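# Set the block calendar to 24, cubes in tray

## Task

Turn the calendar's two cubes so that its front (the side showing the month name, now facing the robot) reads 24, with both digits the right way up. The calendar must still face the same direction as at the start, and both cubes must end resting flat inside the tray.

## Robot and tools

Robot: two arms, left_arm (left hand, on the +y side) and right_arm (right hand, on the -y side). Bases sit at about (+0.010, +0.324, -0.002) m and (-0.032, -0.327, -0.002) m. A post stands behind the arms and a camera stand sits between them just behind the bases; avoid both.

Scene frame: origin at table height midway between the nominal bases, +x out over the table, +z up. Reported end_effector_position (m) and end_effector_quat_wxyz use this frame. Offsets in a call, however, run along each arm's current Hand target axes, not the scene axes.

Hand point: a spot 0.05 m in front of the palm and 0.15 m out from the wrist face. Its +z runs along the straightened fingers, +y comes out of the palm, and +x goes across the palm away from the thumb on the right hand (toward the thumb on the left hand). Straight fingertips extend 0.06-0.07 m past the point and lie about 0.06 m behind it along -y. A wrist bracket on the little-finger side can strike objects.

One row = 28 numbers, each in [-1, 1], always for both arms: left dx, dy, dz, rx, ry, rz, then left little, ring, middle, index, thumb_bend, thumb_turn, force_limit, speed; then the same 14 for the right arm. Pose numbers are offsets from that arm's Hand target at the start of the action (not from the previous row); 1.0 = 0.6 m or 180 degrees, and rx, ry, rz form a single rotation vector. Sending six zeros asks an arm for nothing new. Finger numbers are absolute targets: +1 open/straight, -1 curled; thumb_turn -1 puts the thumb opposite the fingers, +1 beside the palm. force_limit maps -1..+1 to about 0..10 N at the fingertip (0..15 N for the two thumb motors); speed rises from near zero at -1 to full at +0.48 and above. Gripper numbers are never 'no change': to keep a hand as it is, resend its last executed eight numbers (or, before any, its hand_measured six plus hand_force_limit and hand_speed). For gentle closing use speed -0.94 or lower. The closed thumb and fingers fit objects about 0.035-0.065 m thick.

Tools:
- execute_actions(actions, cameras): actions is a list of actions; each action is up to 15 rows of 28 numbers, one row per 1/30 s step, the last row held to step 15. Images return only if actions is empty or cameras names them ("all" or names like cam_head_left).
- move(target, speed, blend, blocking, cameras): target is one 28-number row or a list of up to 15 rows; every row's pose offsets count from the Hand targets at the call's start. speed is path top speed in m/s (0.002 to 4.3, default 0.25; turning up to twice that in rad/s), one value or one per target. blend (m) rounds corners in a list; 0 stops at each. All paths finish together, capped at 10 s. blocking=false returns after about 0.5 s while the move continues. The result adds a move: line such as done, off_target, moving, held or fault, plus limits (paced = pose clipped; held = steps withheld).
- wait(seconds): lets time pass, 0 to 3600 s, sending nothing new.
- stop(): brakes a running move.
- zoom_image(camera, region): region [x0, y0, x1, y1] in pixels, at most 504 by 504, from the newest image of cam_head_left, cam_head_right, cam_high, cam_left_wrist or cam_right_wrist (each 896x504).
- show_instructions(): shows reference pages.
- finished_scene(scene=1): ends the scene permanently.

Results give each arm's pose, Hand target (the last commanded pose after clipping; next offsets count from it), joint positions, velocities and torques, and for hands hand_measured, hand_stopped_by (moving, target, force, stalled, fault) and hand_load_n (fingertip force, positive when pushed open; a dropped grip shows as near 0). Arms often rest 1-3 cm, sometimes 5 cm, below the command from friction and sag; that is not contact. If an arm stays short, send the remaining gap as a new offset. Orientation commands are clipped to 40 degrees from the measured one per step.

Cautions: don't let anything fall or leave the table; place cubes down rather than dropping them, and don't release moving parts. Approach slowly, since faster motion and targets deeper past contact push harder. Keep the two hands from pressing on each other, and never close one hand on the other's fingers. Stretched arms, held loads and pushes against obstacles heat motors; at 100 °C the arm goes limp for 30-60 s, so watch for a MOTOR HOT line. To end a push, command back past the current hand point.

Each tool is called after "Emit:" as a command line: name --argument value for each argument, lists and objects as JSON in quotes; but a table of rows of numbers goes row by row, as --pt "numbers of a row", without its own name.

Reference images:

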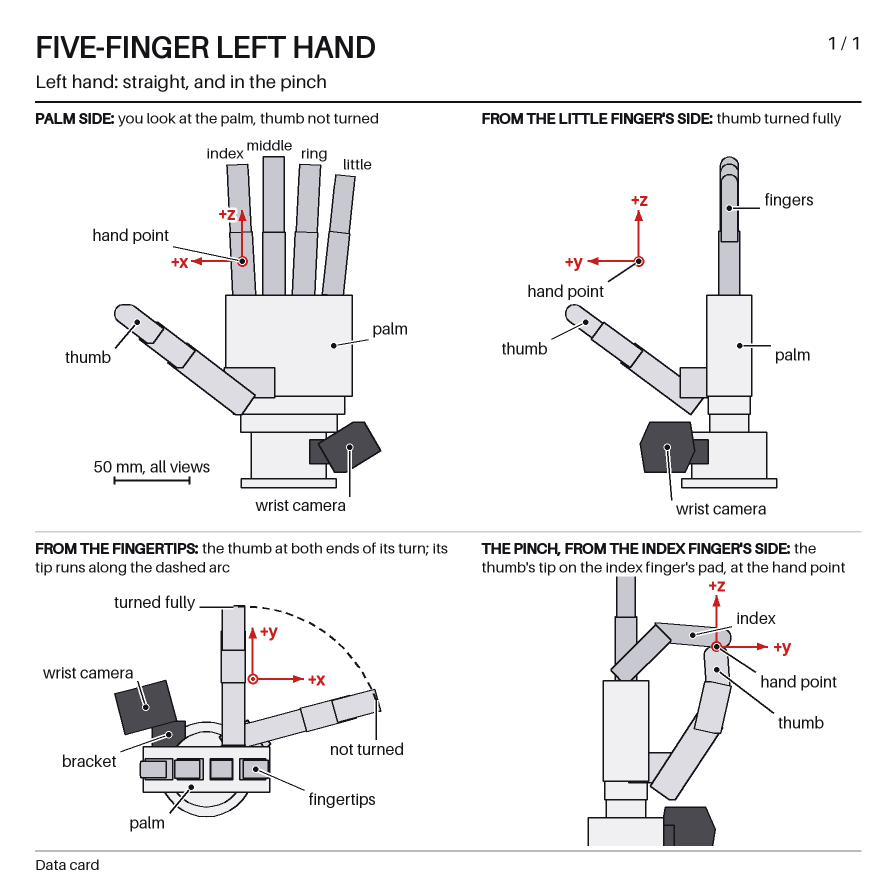

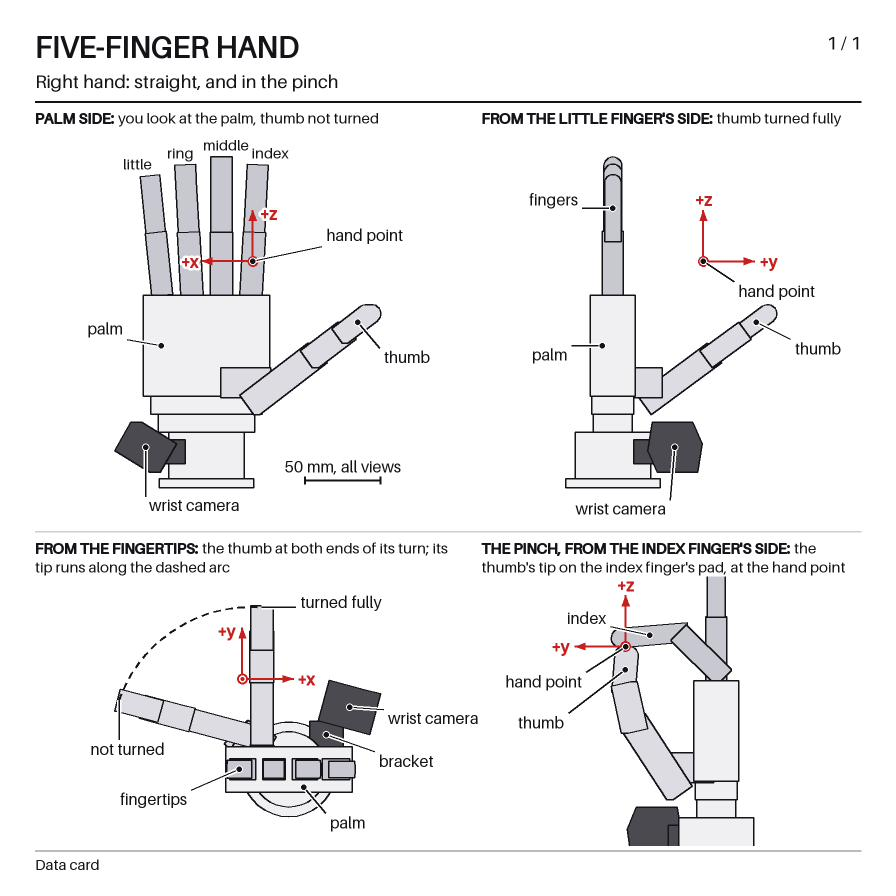

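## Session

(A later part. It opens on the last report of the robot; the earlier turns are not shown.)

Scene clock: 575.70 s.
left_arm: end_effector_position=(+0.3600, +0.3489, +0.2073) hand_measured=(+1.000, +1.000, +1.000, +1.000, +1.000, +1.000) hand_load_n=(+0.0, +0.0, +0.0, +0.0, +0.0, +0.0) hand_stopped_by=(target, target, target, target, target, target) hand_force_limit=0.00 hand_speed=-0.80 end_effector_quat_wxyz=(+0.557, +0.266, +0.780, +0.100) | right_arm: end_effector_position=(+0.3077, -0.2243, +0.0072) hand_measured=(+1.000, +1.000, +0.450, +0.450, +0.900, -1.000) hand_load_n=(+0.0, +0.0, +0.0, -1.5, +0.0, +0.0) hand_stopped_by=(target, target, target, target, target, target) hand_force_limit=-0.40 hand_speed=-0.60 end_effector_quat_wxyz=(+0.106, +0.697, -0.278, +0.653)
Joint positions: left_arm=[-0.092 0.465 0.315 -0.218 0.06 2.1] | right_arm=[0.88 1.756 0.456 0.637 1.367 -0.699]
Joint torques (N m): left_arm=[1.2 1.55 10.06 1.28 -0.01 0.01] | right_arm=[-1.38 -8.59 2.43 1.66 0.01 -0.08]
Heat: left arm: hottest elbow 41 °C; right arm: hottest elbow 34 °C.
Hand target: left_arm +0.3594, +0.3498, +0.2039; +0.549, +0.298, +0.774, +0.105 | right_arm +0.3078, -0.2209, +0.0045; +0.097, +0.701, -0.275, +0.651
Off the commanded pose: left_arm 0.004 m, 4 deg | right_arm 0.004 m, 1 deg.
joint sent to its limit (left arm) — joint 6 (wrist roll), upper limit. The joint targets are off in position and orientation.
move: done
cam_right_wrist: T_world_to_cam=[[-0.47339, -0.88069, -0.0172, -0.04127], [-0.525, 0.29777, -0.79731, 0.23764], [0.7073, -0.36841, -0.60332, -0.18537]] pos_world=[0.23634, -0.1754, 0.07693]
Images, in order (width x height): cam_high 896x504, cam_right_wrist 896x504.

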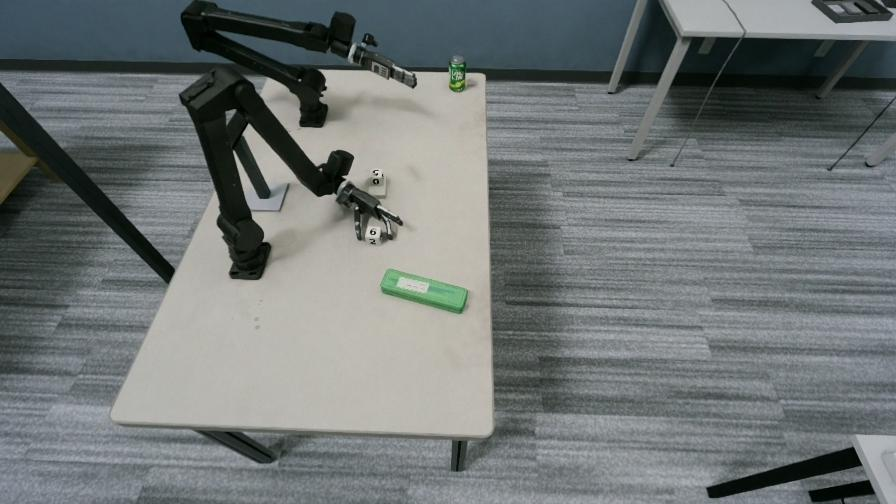

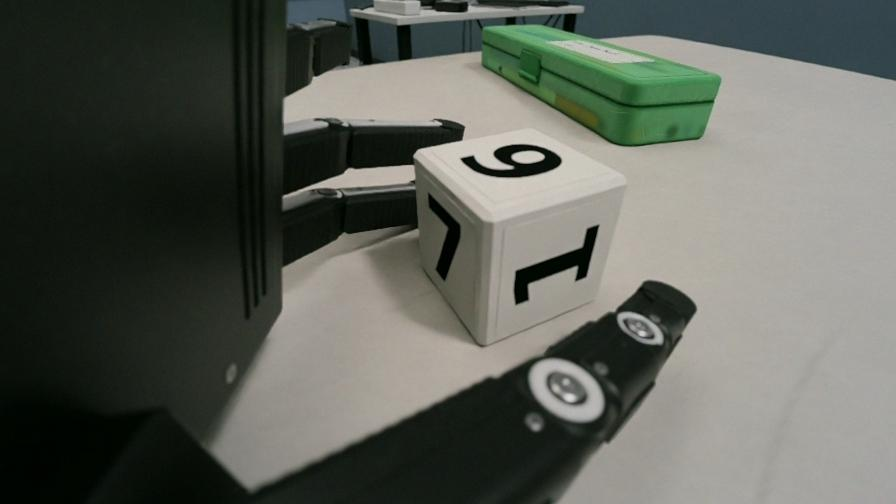

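Emit:
move --pt "0 0 0 0 0 0 1 1 1 1 1 1 0 -0.8 0.2257 -0.052 -0.031 0 0 0 1 1 0.45 0.45 0.9 -1 -0.4 -0.6" --pt "0 0 0 0 0 0 1 1 1 1 1 1 0 -0.8 0.2845 -0.1643 -0.1128 0 -0.2133 0.3583 1 1 0.45 0.45 0.9 -1 -0.4 -0.6" --pt "0 0 0 0 0 0 1 1 1 1 1 1 0 -0.8 0.2032 -0.353 -0.2637 0.3457 -0.5442 0.0345 1 1 0.45 0.45 0.9 -1 -0.4 -0.6" --cameras '["all"]' --speed '[0.1,0.25,0.3]' --blend 0.03

Scene clock: 617.20 s.
left_arm: end_effector_position=(+0.3600, +0.3489, +0.2073) hand_measured=(+1.000, +1.000, +1.000, +1.000, +1.000, +1.000) hand_load_n=(+0.0, -0.5, +0.0, +0.0, +0.0, +0.0) hand_stopped_by=(target, target, target, target, target, target) hand_force_limit=0.00 hand_speed=-0.80 end_effector_quat_wxyz=(+0.557, +0.266, +0.780, +0.100) | right_arm: end_effector_position=(+0.2633, -0.0109, +0.1662) hand_measured=(+1.000, +1.000, +0.450, +0.450, +0.900, -1.000) hand_load_n=(+0.0, +0.0, +0.0, +0.0, +0.0, +0.0) hand_stopped_by=(target, target, target, target, target, target) hand_force_limit=-0.40 hand_speed=-0.60 end_effector_quat_wxyz=(-0.481, +0.875, +0.026, -0.048)
Joint positions: left_arm=[-0.092 0.465 0.315 -0.218 0.06 2.1] | right_arm=[0.507 1.334 0.989 -0.707 -0.911 -0.875]
Joint torques (N m): left_arm=[1.26 1.26 10.09 1.28 -0.01 -0.01] | right_arm=[-1.32 -8.64 12.49 1.02 -0.87 -0.2]
Heat: left arm: hottest elbow 41 °C; right arm: hottest elbow 35 °C.
Hand target: left_arm +0.3594, +0.3498, +0.2039; +0.549, +0.298, +0.774, +0.105 | right_arm +0.2804, +0.0014, +0.1905; -0.494, +0.868, +0.049, -0.028
Off the commanded pose: left_arm 0.004 m, 4 deg | right_arm 0.032 m, 4 deg.
joint sent to its limit (left arm) — joint 6 (wrist roll), upper limit. The joint targets are off in position and orientation.
move: off_target (right_arm)
cam_left_wrist: T_world_to_cam=[[-0.32488, -0.69277, -0.64383, 0.49473], [-0.62745, 0.66725, -0.40135, 0.07625], [0.70764, 0.27358, -0.65146, -0.10212]] pos_world=[0.28083, 0.31979, 0.2826]
cam_right_wrist: T_world_to_cam=[[0.1981, -0.46414, -0.86332, 0.09664], [-0.78294, -0.60484, 0.14552, 0.1789], [-0.58971, 0.6471, -0.48321, 0.35329]] pos_world=[0.32926, -0.07556, 0.22811]

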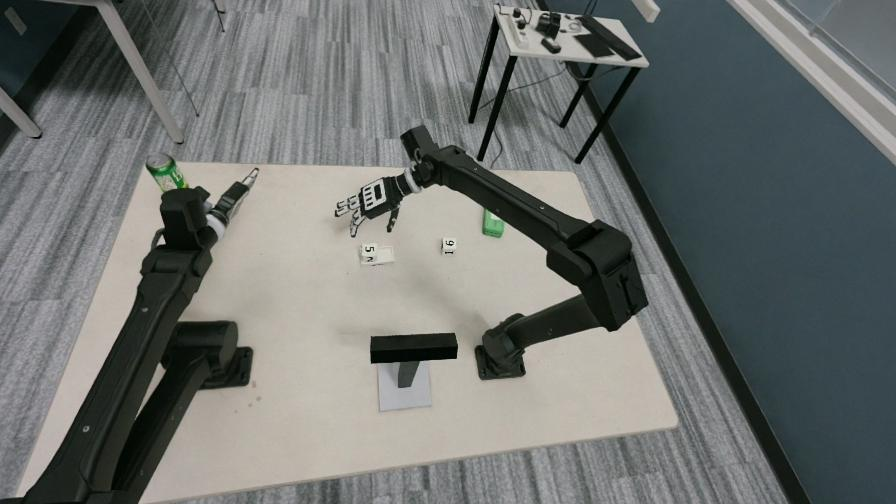

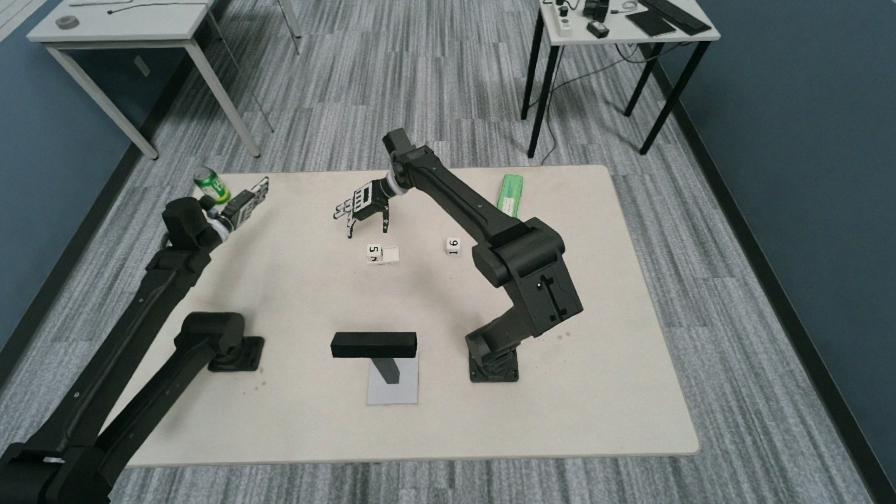

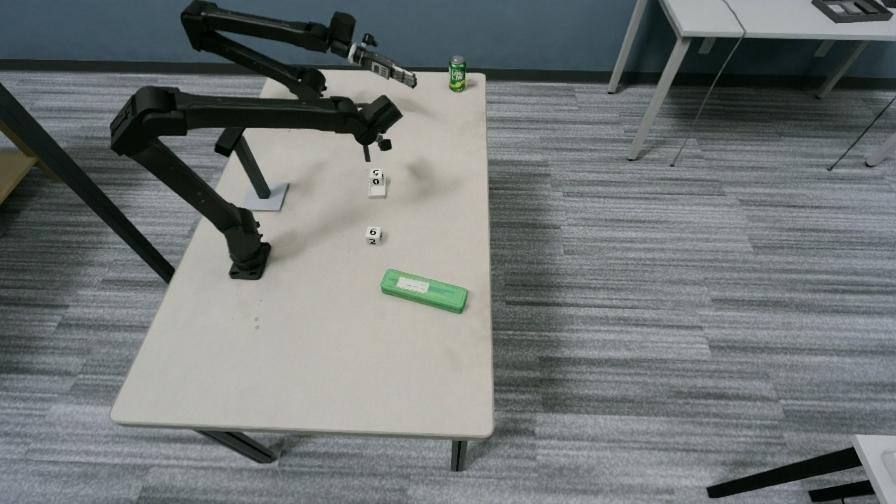

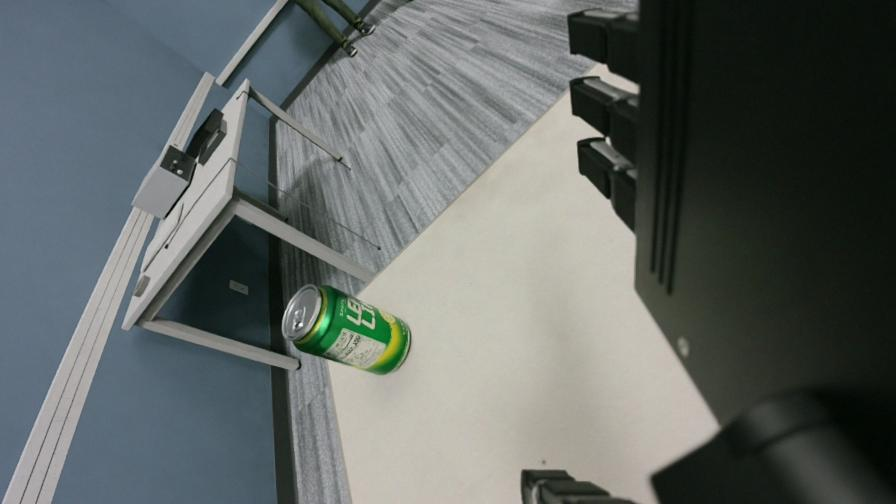

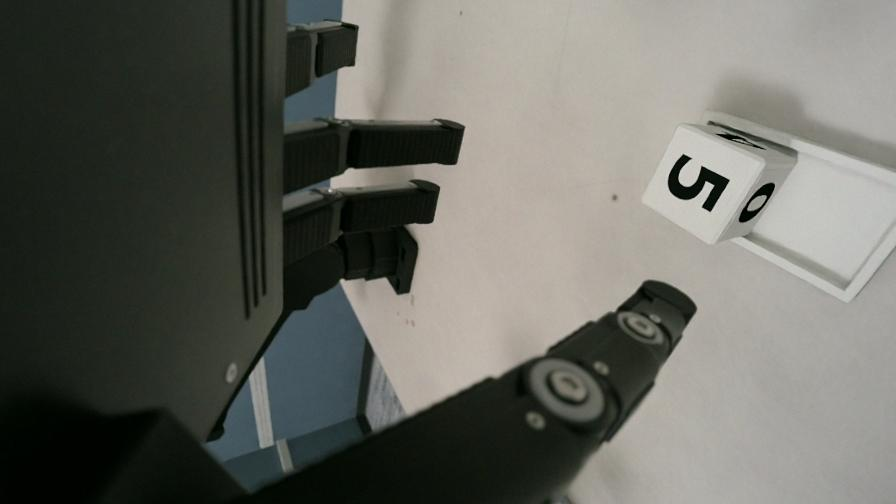

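Emit:
zoom_image --camera "cam_right_wrist" --region '[620, 90, 896, 310]'

Scaled by 1.826 from the camera's image (finer frame: 1280x720).

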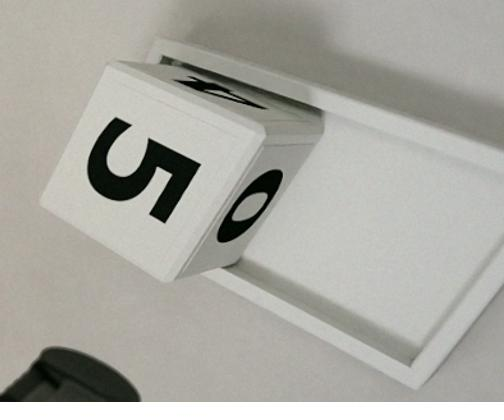

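Emit:
move --target '[0,0,0,0,0,0,1,1,1,1,1,1,0,-0.8,-0.001,0.111,0.0905,0,0.0192,-0.0104,1,1,0.45,0.45,0.9,-1,-0.4,-0.6]' --cameras '["cam_right_wrist","cam_head_left"]' --speed 0.1

Emit:
zoom_image --camera "cam_right_wrist" --region '[460, 60, 880, 420]'

Emit:
zoom_image --camera "cam_head_left" --region '[320, 180, 430, 280]'

Scene clock: 638.07 s.
left_arm: end_effector_position=(+0.3600, +0.3489, +0.2073) hand_measured=(+1.000, +1.000, +1.000, +1.000, +1.000, +1.000) hand_load_n=(+0.0, +0.0, +0.0, +0.0, +0.0, +0.0) hand_stopped_by=(target, target, target, target, target, target) hand_force_limit=0.00 hand_speed=-0.80 end_effector_quat_wxyz=(+0.557, +0.266, +0.780, +0.100) | right_arm: end_effector_position=(+0.2774, +0.0090, +0.1051) hand_measured=(+1.000, +1.000, +0.450, +0.450, +0.900, -1.000) hand_load_n=(+0.0, +0.0, +0.0, +0.0, +0.0, +0.0) hand_stopped_by=(target, target, target, target, target, target) hand_force_limit=-0.40 hand_speed=-0.60 end_effector_quat_wxyz=(-0.491, +0.870, +0.050, +0.005)
Joint positions: left_arm=[-0.092 0.465 0.315 -0.218 0.06 2.1] | right_arm=[0.547 1.402 0.864 -0.374 -0.856 -0.84]
Joint torques (N m): left_arm=[1.38 1.26 10.02 1.2 0 0.01] | right_arm=[-1.08 -8.94 7.43 2.7 -0.47 0.12]
Motor temperatures (°C): left_arm=[34 31 41 25 24 24] | right_arm=[28 32 40 27 25 24]
Heat: left arm: hottest elbow 41 °C; right arm: hottest elbow 40 °C.
Hand target: left_arm +0.3594, +0.3498, +0.2039; +0.549, +0.298, +0.774, +0.105 | right_arm +0.2784, +0.0139, +0.1055; -0.496, +0.867, +0.049, +0.006
Off the commanded pose: left_arm 0.004 m, 4 deg | right_arm 0.005 m, 1 deg.
joint sent to its limit (left arm) — joint 6 (wrist roll), upper limit. The joint targets are off in position and orientation.
move: done
cam_right_wrist: T_world_to_cam=[[0.29269, -0.44329, -0.84725, 0.02231], [-0.79922, -0.59986, 0.03775, 0.2267], [-0.52496, 0.66608, -0.52985, 0.30587]] pos_world=[0.33522, -0.05786, 0.17241]
Images, in order (width x height): cam_head_left 896x504, cam_right_wrist 896x504.

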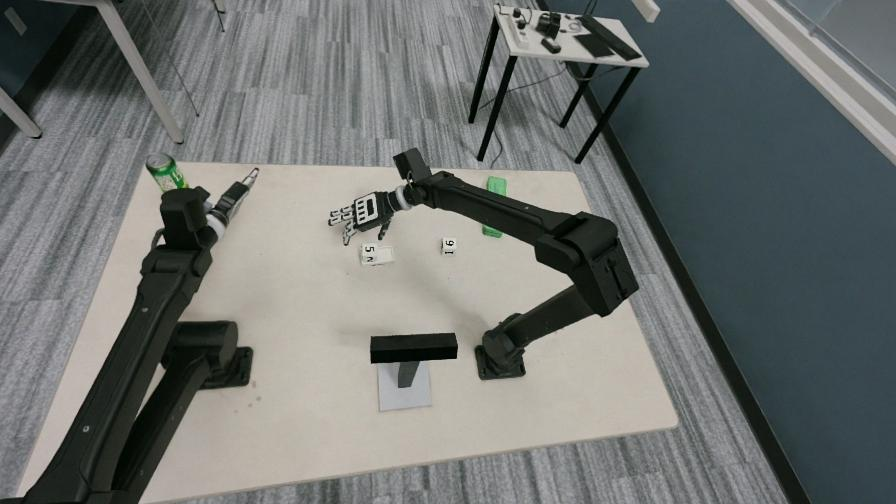

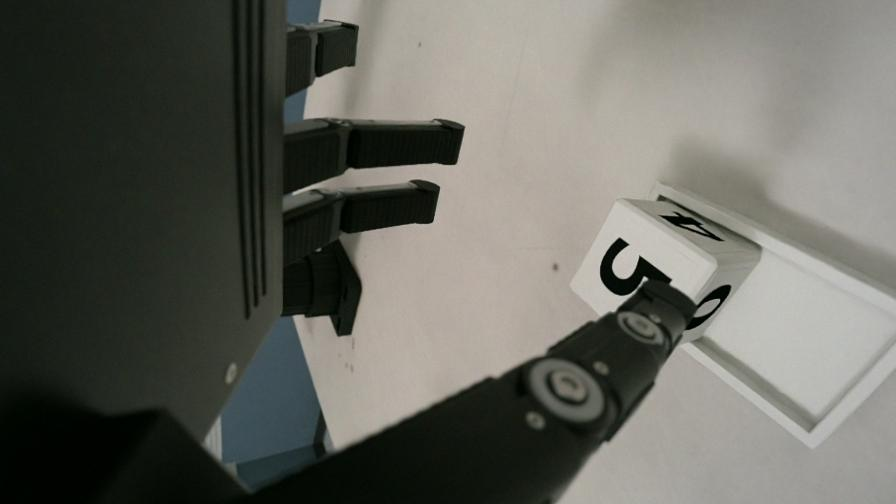

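Scaled by 1.200 from the camera's image (finer frame: 1280x720).

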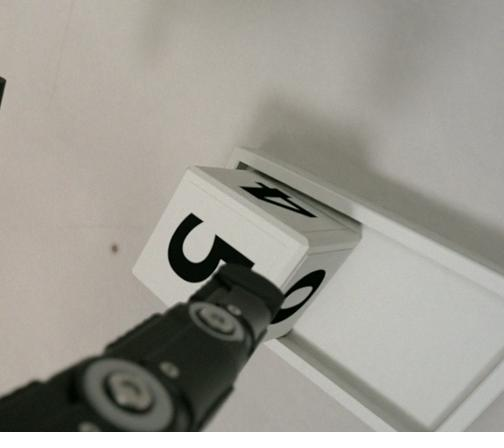

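Scaled by 4.582 from the camera's image (finer frame: 1280x720).

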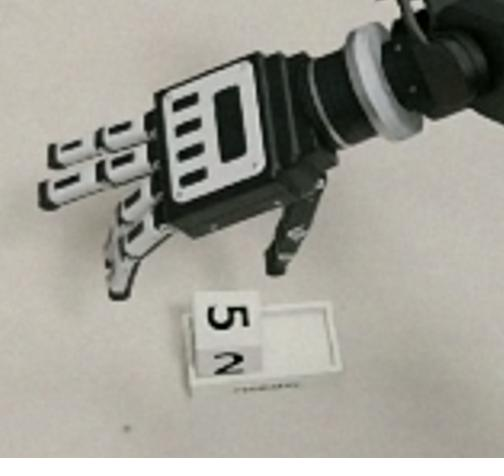

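Emit:
move --target '[0,0,0,0,0,0,1,1,1,1,1,1,0,-0.8,-0.0302,0.0528,0.0157,-0.0005,-0.0025,0.0203,1,1,0.45,0.45,0.9,-1,-0.4,-0.6]' --cameras '["cam_right_wrist","cam_head_left"]' --speed 0.08

Emit:
zoom_image --camera "cam_right_wrist" --region '[460, 60, 880, 420]'

Emit:
zoom_image --camera "cam_head_left" --region '[320, 180, 430, 280]'

Scene clock: 654.00 s.
left_arm: end_effector_position=(+0.3600, +0.3489, +0.2073) hand_measured=(+1.000, +1.000, +1.000, +1.000, +1.000, +1.000) hand_load_n=(-0.5, +0.0, +0.0, +0.0, +0.0, +0.0) hand_stopped_by=(target, target, target, target, target, target) hand_force_limit=0.00 hand_speed=-0.80 end_effector_quat_wxyz=(+0.557, +0.266, +0.780, +0.100) | right_arm: end_effector_position=(+0.2606, +0.0016, +0.0718) hand_measured=(+1.000, +1.000, +0.450, +0.450, +0.900, -1.000) hand_load_n=(-0.5, +0.0, +0.0, +0.0, +0.0, +0.0) hand_stopped_by=(target, target, target, target, target, target) hand_force_limit=-0.40 hand_speed=-0.60 end_effector_quat_wxyz=(-0.488, +0.872, +0.027, -0.013)
Joint positions: left_arm=[-0.092 0.465 0.315 -0.218 0.06 2.1] | right_arm=[0.547 1.426 0.785 -0.285 -0.857 -0.794]
Joint torques (N m): left_arm=[1.55 1.14 10.03 1.26 0.02 0.01] | right_arm=[-1.96 -8.64 6.94 2.7 -0.78 0.12]
Heat: left arm: hottest elbow 41 °C; right arm: hottest elbow 40 °C.
Hand target: left_arm +0.3594, +0.3498, +0.2039; +0.549, +0.298, +0.774, +0.105 | right_arm +0.2629, +0.0046, +0.0725; -0.495, +0.869, +0.023, -0.013
Off the commanded pose: left_arm 0.004 m, 4 deg | right_arm 0.004 m, 1 deg.
joint sent to its limit (left arm) — joint 6 (wrist roll), upper limit. The joint targets are off in position and orientation.
move: done
cam_right_wrist: T_world_to_cam=[[0.23713, -0.45695, -0.8573, 0.01097], [-0.80956, -0.58076, 0.08563, 0.20924], [-0.53701, 0.67373, -0.50765, 0.28596]] pos_world=[0.32036, -0.06613, 0.13666]
Images, in order (width x height): cam_head_left 896x504, cam_right_wrist 896x504.

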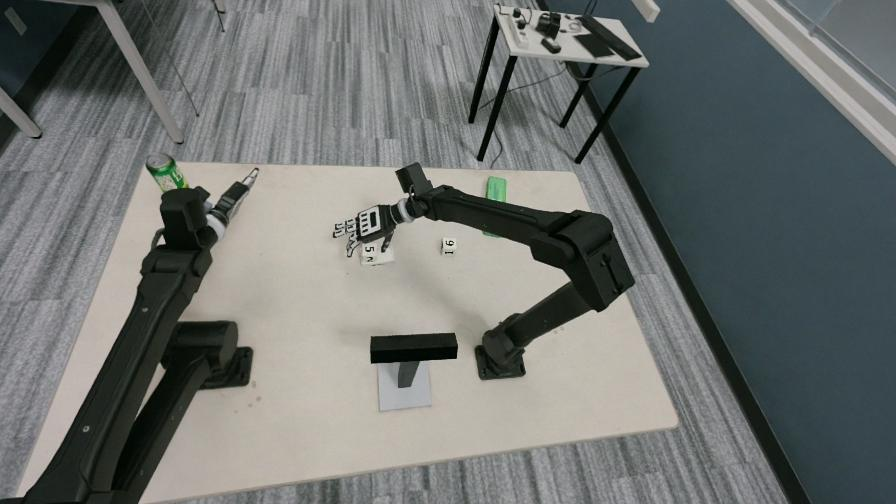

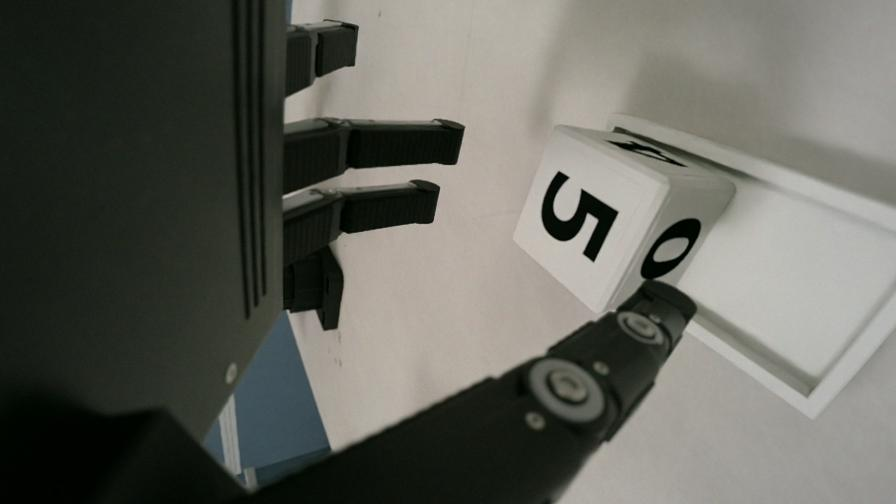

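Scaled by 1.200 from the camera's image (finer frame: 1280x720).

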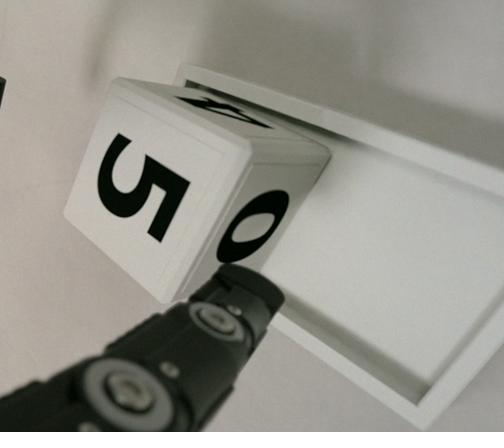

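Scaled by 4.582 from the camera's image (finer frame: 1280x720).

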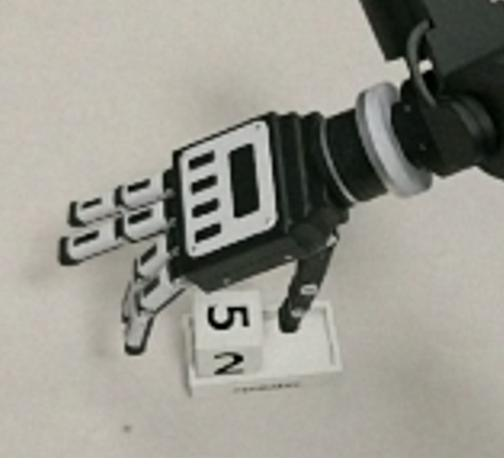

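Emit:
move --target '[0,0,0,0,0,0,1,1,1,1,1,1,0,-0.8,0.005,0.0475,0.0217,0,0,0,1,1,0.45,0.45,0.9,-1,-0.4,-0.6]' --cameras '["cam_right_wrist"]' --speed 0.06

Emit:
zoom_image --camera "cam_right_wrist" --region '[400, 60, 880, 420]'

Scene clock: 669.47 s.
left_arm: end_effector_position=(+0.3600, +0.3489, +0.2073) hand_measured=(+1.000, +1.000, +1.000, +1.000, +1.000, +1.000) hand_load_n=(+0.0, +0.0, +0.0, +0.0, +0.0, +0.0) hand_stopped_by=(target, target, target, target, target, target) hand_force_limit=0.00 hand_speed=-0.80 end_effector_quat_wxyz=(+0.557, +0.266, +0.780, +0.100) | right_arm: end_effector_position=(+0.2604, +0.0025, +0.0417) hand_measured=(+1.000, +1.000, +0.450, +0.450, +0.900, -1.000) hand_load_n=(-0.5, +0.0, +0.0, +0.0, -0.5, +0.0) hand_stopped_by=(target, target, target, target, target, target) hand_force_limit=-0.40 hand_speed=-0.60 end_effector_quat_wxyz=(-0.488, +0.872, +0.026, -0.018)
Joint positions: left_arm=[-0.092 0.465 0.315 -0.218 0.06 2.1] | right_arm=[0.547 1.494 0.755 -0.196 -0.863 -0.794]
Joint torques (N m): left_arm=[1.44 1.44 10.09 1.29 -0.01 -0.01] | right_arm=[-3.14 -9.17 6.34 2.65 -0.8 -0.01]
Heat: left arm: hottest elbow 41 °C; right arm: hottest elbow 39 °C.
Hand target: left_arm +0.3594, +0.3498, +0.2039; +0.549, +0.298, +0.774, +0.105 | right_arm +0.2661, +0.0014, +0.0413; -0.495, +0.869, +0.023, -0.013
Off the commanded pose: left_arm 0.004 m, 4 deg | right_arm 0.006 m, 1 deg.
joint sent to its limit (left arm) — joint 6 (wrist roll), upper limit. The joint targets are off in position and orientation.
move: done
cam_right_wrist: T_world_to_cam=[[0.23097, -0.4558, -0.85959, -0.01268], [-0.8066, -0.58376, 0.09282, 0.21108], [-0.5441, 0.67191, -0.50248, 0.27158]] pos_world=[0.32096, -0.06504, 0.10597]

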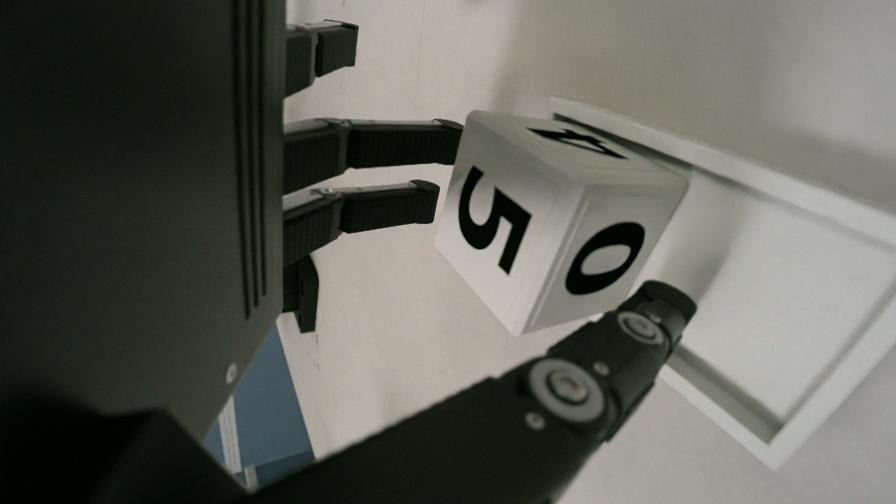

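Scaled by 1.050 from the camera's image (finer frame: 1280x720).

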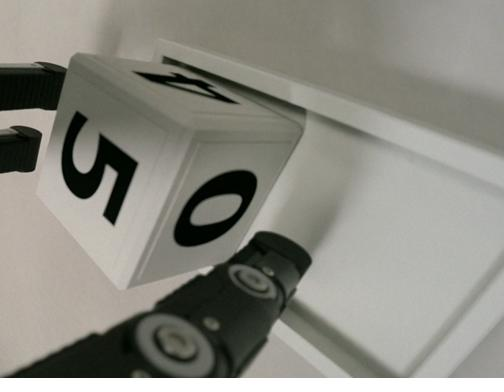

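Emit:
move --target '[0,0,0,0,0,0,1,1,1,1,1,1,0,-0.8,0,0,0,0,0,0,1,1,0.1,0.08,0.3,-1,-0.5,-0.9]' --cameras '["cam_right_wrist"]' --speed 0.06

Scene clock: 677.17 s.
left_arm: end_effector_position=(+0.3600, +0.3489, +0.2073) hand_measured=(+1.000, +1.000, +1.000, +1.000, +1.000, +1.000) hand_load_n=(+0.0, +0.0, +0.0, +0.0, +0.0, +0.0) hand_stopped_by=(target, target, target, target, target, target) hand_force_limit=0.00 hand_speed=-0.80 end_effector_quat_wxyz=(+0.557, +0.266, +0.780, +0.100) | right_arm: end_effector_position=(+0.2604, +0.0025, +0.0417) hand_measured=(+1.000, +1.000, +0.100, +0.080, +0.518, -1.000) hand_load_n=(+0.0, +0.0, +2.0, +3.0, +4.0, +0.0) hand_stopped_by=(target, target, target, target, force, target) hand_force_limit=-0.50 hand_speed=-0.90 end_effector_quat_wxyz=(-0.488, +0.872, +0.026, -0.018)
Joint positions: left_arm=[-0.092 0.465 0.315 -0.218 0.06 2.1] | right_arm=[0.547 1.494 0.755 -0.196 -0.863 -0.794]
Joint torques (N m): left_arm=[1.32 1.44 10.06 1.28 0 0.01] | right_arm=[-3.14 -9 6.32 2.63 -0.8 -0.02]
Heat: left arm: hottest elbow 41 °C; right arm: hottest elbow 38 °C.
Hand target: left_arm +0.3594, +0.3498, +0.2039; +0.549, +0.298, +0.774, +0.105 | right_arm +0.2661, +0.0014, +0.0413; -0.495, +0.869, +0.023, -0.013
Off the commanded pose: left_arm 0.004 m, 4 deg | right_arm 0.006 m, 1 deg.
joint sent to its limit (left arm) — joint 6 (wrist roll), upper limit. The joint targets are off in position and orientation.
move: done
cam_right_wrist: T_world_to_cam=[[0.23097, -0.4558, -0.85959, -0.01268], [-0.8066, -0.58376, 0.09282, 0.21108], [-0.5441, 0.67191, -0.50248, 0.27158]] pos_world=[0.32096, -0.06504, 0.10597]

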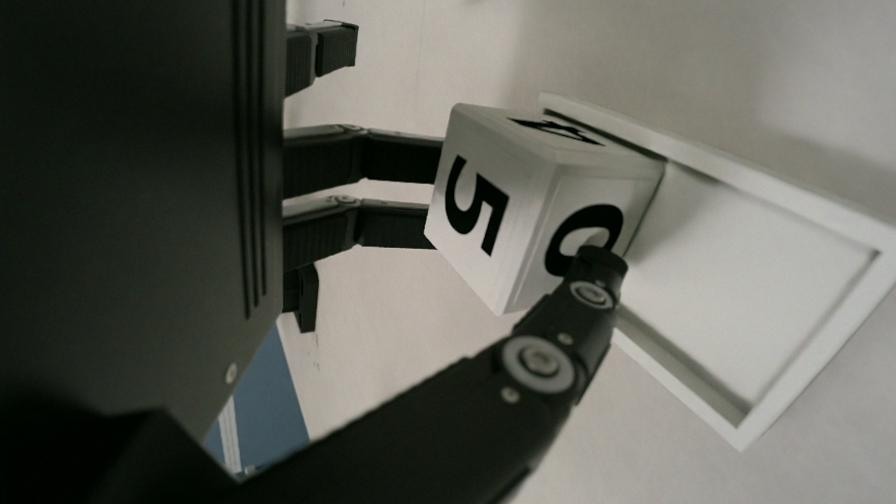

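Emit:
move --target '[0,0,0,0,0,0,1,1,1,1,1,1,0,-0.8,0,-0.1435,-0.0852,0,0,0,1,1,0.1,0.08,0.3,-1,-0.5,-0.9]' --cameras '["cam_right_wrist","cam_head_left"]' --speed 0.06

Emit:
zoom_image --camera "cam_head_left" --region '[320, 180, 430, 280]'

Scene clock: 685.93 s.
left_arm: end_effector_position=(+0.3600, +0.3489, +0.2073) hand_measured=(+1.000, +1.000, +1.000, +1.000, +1.000, +1.000) hand_load_n=(+0.0, +0.0, +0.0, +0.0, +0.0, +0.0) hand_stopped_by=(target, target, target, target, target, target) hand_force_limit=0.00 hand_speed=-0.80 end_effector_quat_wxyz=(+0.557, +0.266, +0.780, +0.100) | right_arm: end_effector_position=(+0.2441, -0.0072, +0.1096) hand_measured=(+1.000, +1.000, +0.100, +0.080, +0.518, -1.000) hand_load_n=(+0.0, +0.0, +1.5, +3.0, +4.0, +0.0) hand_stopped_by=(target, target, target, target, force, target) hand_force_limit=-0.50 hand_speed=-0.90 end_effector_quat_wxyz=(-0.477, +0.878, +0.015, -0.038)
Joint positions: left_arm=[-0.092 0.465 0.315 -0.218 0.06 2.1] | right_arm=[0.547 1.342 0.831 -0.475 -0.863 -0.794]
Joint torques (N m): left_arm=[1.38 1.44 10.06 1.21 0.01 0.01] | right_arm=[-3.08 -9.93 11.66 1.18 -0.83 0]
Heat: left arm: hottest elbow 42 °C; right arm: hottest elbow 37 °C.
Hand target: left_arm +0.3594, +0.3498, +0.2039; +0.549, +0.298, +0.774, +0.105 | right_arm +0.2660, +0.0014, +0.1415; -0.495, +0.869, +0.023, -0.013
Off the commanded pose: left_arm 0.004 m, 4 deg | right_arm 0.040 m, 4 deg.
joint sent to its limit (left arm) — joint 6 (wrist roll), upper limit. The joint targets are off in position and orientation.
move: off_target (right_arm)
cam_right_wrist: T_world_to_cam=[[0.19251, -0.47871, -0.85661, 0.05394], [-0.8013, -0.58058, 0.14438, 0.1791], [-0.56644, 0.65861, -0.49536, 0.30796]] pos_world=[0.30758, -0.07303, 0.1729]
Images, in order (width x height): cam_head_left 896x504, cam_right_wrist 896x504.

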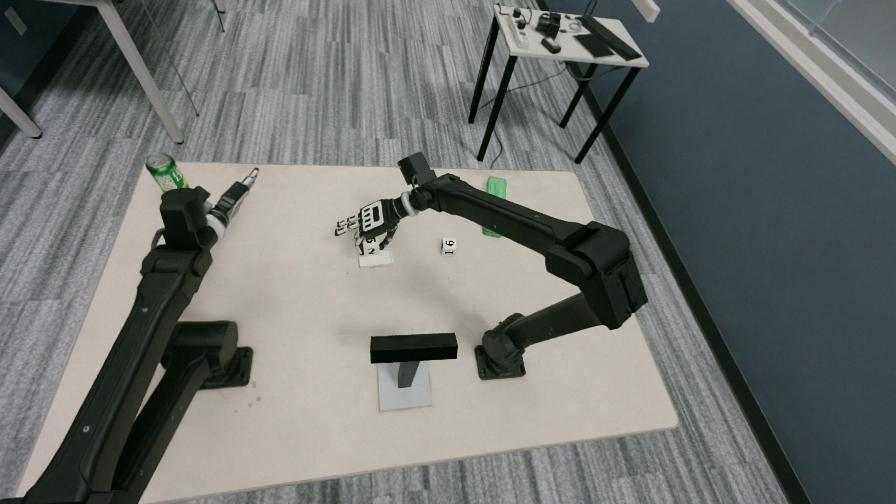

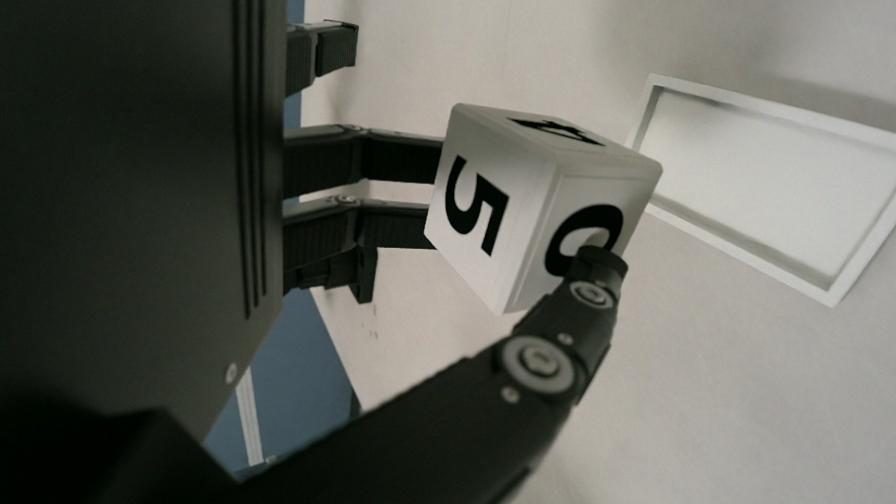

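Scaled by 4.582 from the camera's image (finer frame: 1280x720).

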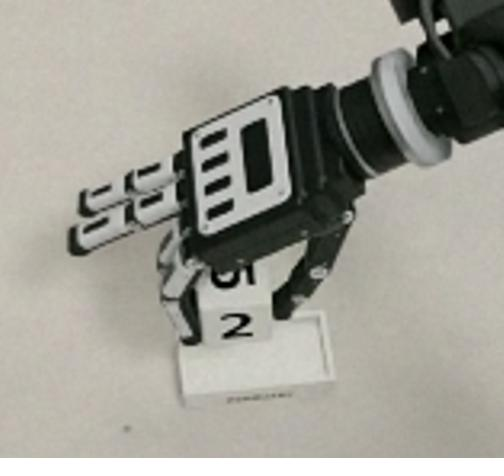

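Emit:
execute_actions --actions '[]' --cameras '["cam_head_right","cam_right_wrist"]'

Scene clock: 708.70 s.
left_arm: end_effector_position=(+0.3600, +0.3489, +0.2073) hand_measured=(+1.000, +1.000, +1.000, +1.000, +1.000, +1.000) hand_load_n=(+0.5, +0.0, +0.0, +0.0, +0.0, +0.0) hand_stopped_by=(target, target, target, target, target, target) hand_force_limit=0.00 hand_speed=-0.80 end_effector_quat_wxyz=(+0.557, +0.266, +0.780, +0.100) | right_arm: end_effector_position=(+0.2441, -0.0072, +0.1096) hand_measured=(+1.000, +1.000, +0.100, +0.080, +0.518, -1.000) hand_load_n=(+0.0, +0.0, +2.0, +3.0, +3.5, +0.0) hand_stopped_by=(target, target, target, target, force, target) hand_force_limit=-0.50 hand_speed=-0.90 end_effector_quat_wxyz=(-0.477, +0.878, +0.015, -0.038)
Joint positions: left_arm=[-0.092 0.465 0.315 -0.218 0.06 2.1] | right_arm=[0.547 1.342 0.831 -0.475 -0.863 -0.794]
Joint velocities: within noise
Joint torques (N m): left_arm=[1.26 1.38 10.06 1.26 0 -0.01] | right_arm=[-2.96 -9.88 11.66 1.2 -0.81 0.01]
Motor temperatures (°C): left_arm=[33 31 42 24 23 23] | right_arm=[27 32 43 27 26 24]
Heat: left arm: hottest elbow 42 °C; right arm: hottest elbow 43 °C.
Hand target: left_arm +0.3594, +0.3498, +0.2039; +0.549, +0.298, +0.774, +0.105 | right_arm +0.2660, +0.0014, +0.1415; -0.495, +0.869, +0.023, -0.013
Off the commanded pose: left_arm 0.004 m, 4 deg | right_arm 0.040 m, 4 deg.
camera_calibration:
cam_right_wrist: T_world_to_cam=[[0.19251, -0.47871, -0.85661, 0.05394], [-0.8013, -0.58058, 0.14438, 0.1791], [-0.56644, 0.65861, -0.49536, 0.30796]] pos_world=[0.30758, -0.07303, 0.1729]
Images, in order (width x height): cam_head_right 896x504, cam_right_wrist 896x504.

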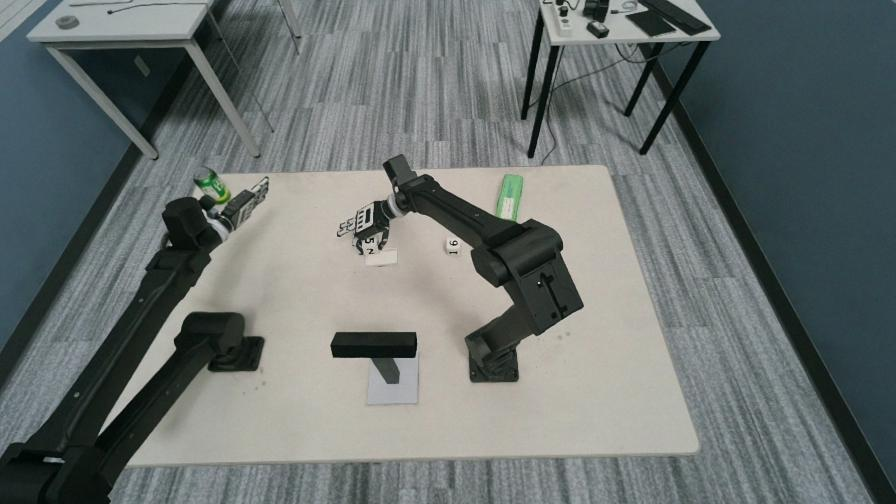

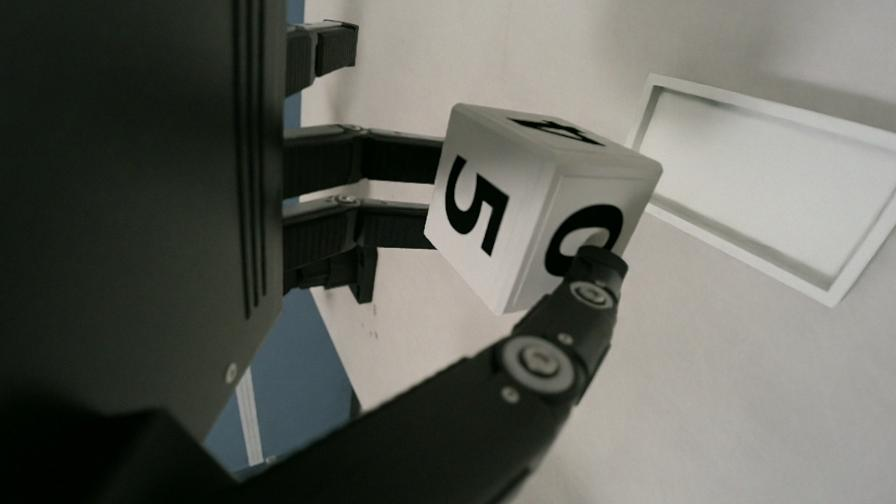

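Emit:
move --target '[0,0,0,0,0,0,1,1,1,1,1,1,0,-0.8,0.2462,0.0915,-0.1863,0,0.413,0.245,1,1,0.1,0.08,0.3,-1,-0.5,-0.9]' --speed 0.18 --cameras '["cam_head_right","cam_right_wrist"]'

Scene clock: 738.90 s.
left_arm: end_effector_position=(+0.3600, +0.3489, +0.2073) hand_measured=(+1.000, +1.000, +1.000, +1.000, +1.000, +1.000) hand_load_n=(+0.0, +0.0, +0.0, +0.0, +0.0, +0.5) hand_stopped_by=(target, target, target, target, target, target) hand_force_limit=0.00 hand_speed=-0.80 end_effector_quat_wxyz=(+0.557, +0.266, +0.780, +0.100) | right_arm: end_effector_position=(+0.4055, -0.1309, +0.1268) hand_measured=(+1.000, +1.000, +0.100, +0.080, +0.518, -1.000) hand_load_n=(+0.0, +0.0, +2.0, +3.0, +3.5, +0.0) hand_stopped_by=(target, target, target, target, force, target) hand_force_limit=-0.50 hand_speed=-0.90 end_effector_quat_wxyz=(-0.347, +0.661, -0.580, +0.326)
Joint positions: left_arm=[-0.092 0.465 0.315 -0.218 0.06 2.1] | right_arm=[0.472 1.207 0.717 -0.12 0.302 0.171]
Joint torques (N m): left_arm=[1.32 1.49 10.11 1.22 0 0] | right_arm=[-1.32 -6.83 11.56 2.09 0.18 0.12]
Heat: left arm: hottest elbow 42 °C; right arm: hottest elbow 45 °C.
Hand target: left_arm +0.3594, +0.3498, +0.2039; +0.549, +0.298, +0.774, +0.105 | right_arm +0.4200, -0.1148, +0.1514; -0.369, +0.649, -0.578, +0.330
Off the commanded pose: left_arm 0.004 m, 4 deg | right_arm 0.033 m, 3 deg.
joint sent to its limit (left arm) — joint 6 (wrist roll), upper limit. The joint targets are off in position and orientation.
move: off_target (right_arm)
cam_right_wrist: T_world_to_cam=[[-0.46368, -0.2857, -0.83868, 0.26747], [-0.62329, 0.77793, 0.07959, 0.34798], [0.6297, 0.55964, -0.53878, -0.00318]] pos_world=[0.34292, -0.19251, 0.19491]

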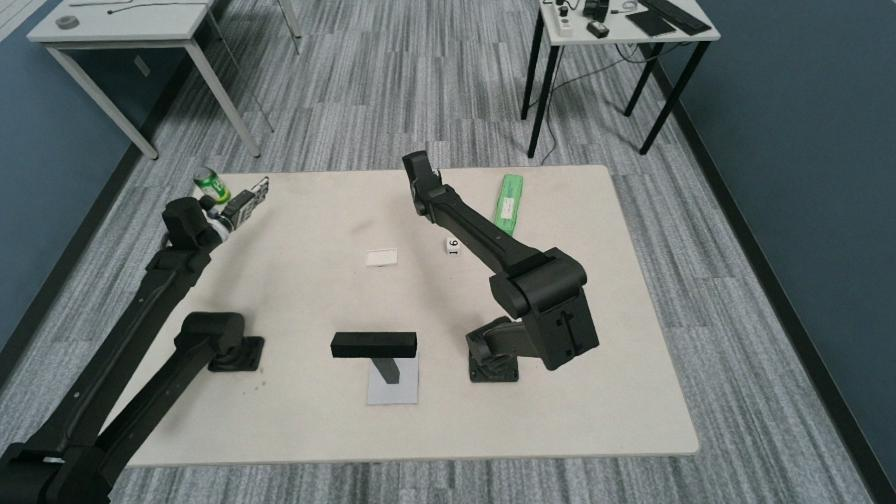

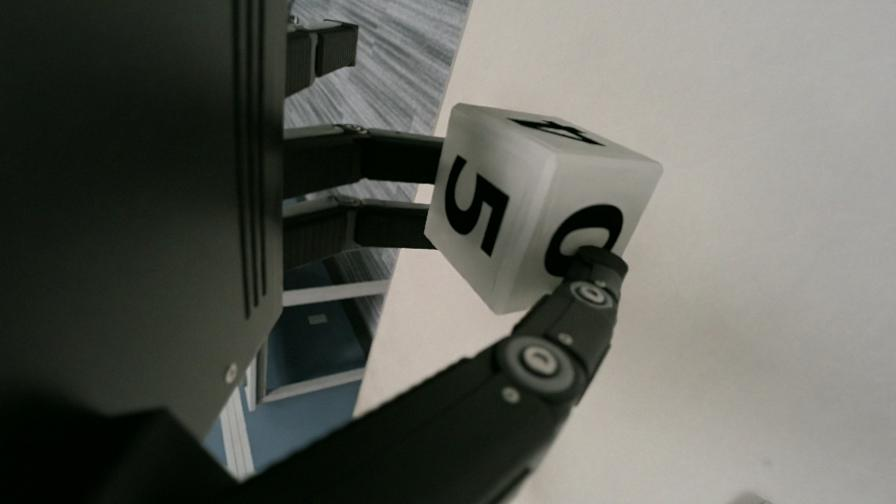

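Emit:
move --target '[0,0,0,0,0,0,1,1,1,1,1,1,0,-0.8,0,0.1,0.0596,0,0,0,1,1,0.1,0.08,0.3,-1,-0.5,-0.9]' --speed 0.12 --cameras '["cam_right_wrist"]'

Emit:
zoom_image --camera "cam_right_wrist" --region '[392, 0, 896, 504]'

Scene clock: 750.17 s.
left_arm: end_effector_position=(+0.3600, +0.3489, +0.2073) hand_measured=(+1.000, +1.000, +1.000, +1.000, +1.000, +1.000) hand_load_n=(+0.0, +0.0, +0.0, +0.0, +0.0, +0.0) hand_stopped_by=(target, target, target, target, target, target) hand_force_limit=0.00 hand_speed=-0.80 end_effector_quat_wxyz=(+0.557, +0.266, +0.780, +0.100) | right_arm: end_effector_position=(+0.4162, -0.1255, +0.0726) hand_measured=(+1.000, +1.000, +0.100, +0.080, +0.518, -1.000) hand_load_n=(+0.0, +0.0, +2.0, +3.0, +3.5, +0.0) hand_stopped_by=(target, target, target, target, force, target) hand_force_limit=-0.50 hand_speed=-0.90 end_effector_quat_wxyz=(-0.351, +0.659, -0.579, +0.327)
Joint positions: left_arm=[-0.092 0.465 0.315 -0.218 0.06 2.1] | right_arm=[0.472 1.342 0.657 0.083 0.302 0.173]
Joint torques (N m): left_arm=[1.44 1.26 10.09 1.29 -0.02 0] | right_arm=[-1.32 -8.29 7.39 3.51 0.16 0.12]
Heat: left arm: hottest elbow 42 °C; right arm: hottest elbow 45 °C.
Hand target: left_arm +0.3594, +0.3498, +0.2039; +0.549, +0.298, +0.774, +0.105 | right_arm +0.4202, -0.1148, +0.0815; -0.369, +0.649, -0.578, +0.330
Off the commanded pose: left_arm 0.004 m, 4 deg | right_arm 0.014 m, 2 deg.
joint sent to its limit (left arm) — joint 6 (wrist roll), upper limit. The joint targets are off in position and orientation.
move: off_target (right_arm)
cam_right_wrist: T_world_to_cam=[[-0.4582, -0.28132, -0.84315, 0.22705], [-0.62313, 0.77811, 0.07901, 0.35481], [0.63384, 0.5616, -0.53184, -0.04415]] pos_world=[0.35312, -0.18741, 0.13992]

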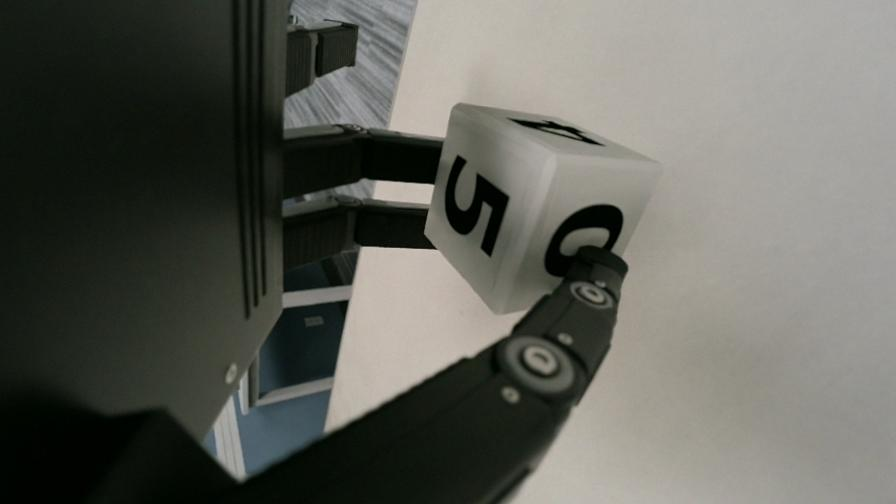

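Scaled by 1.000.

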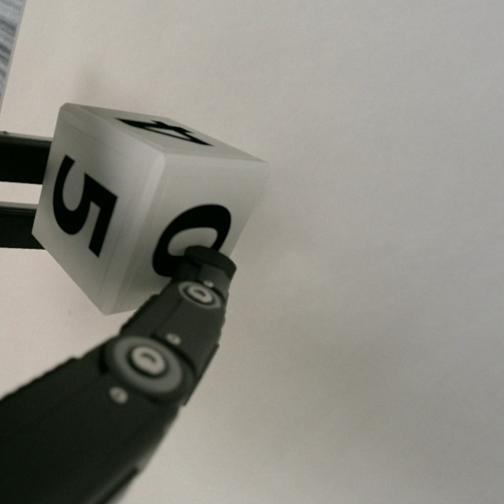

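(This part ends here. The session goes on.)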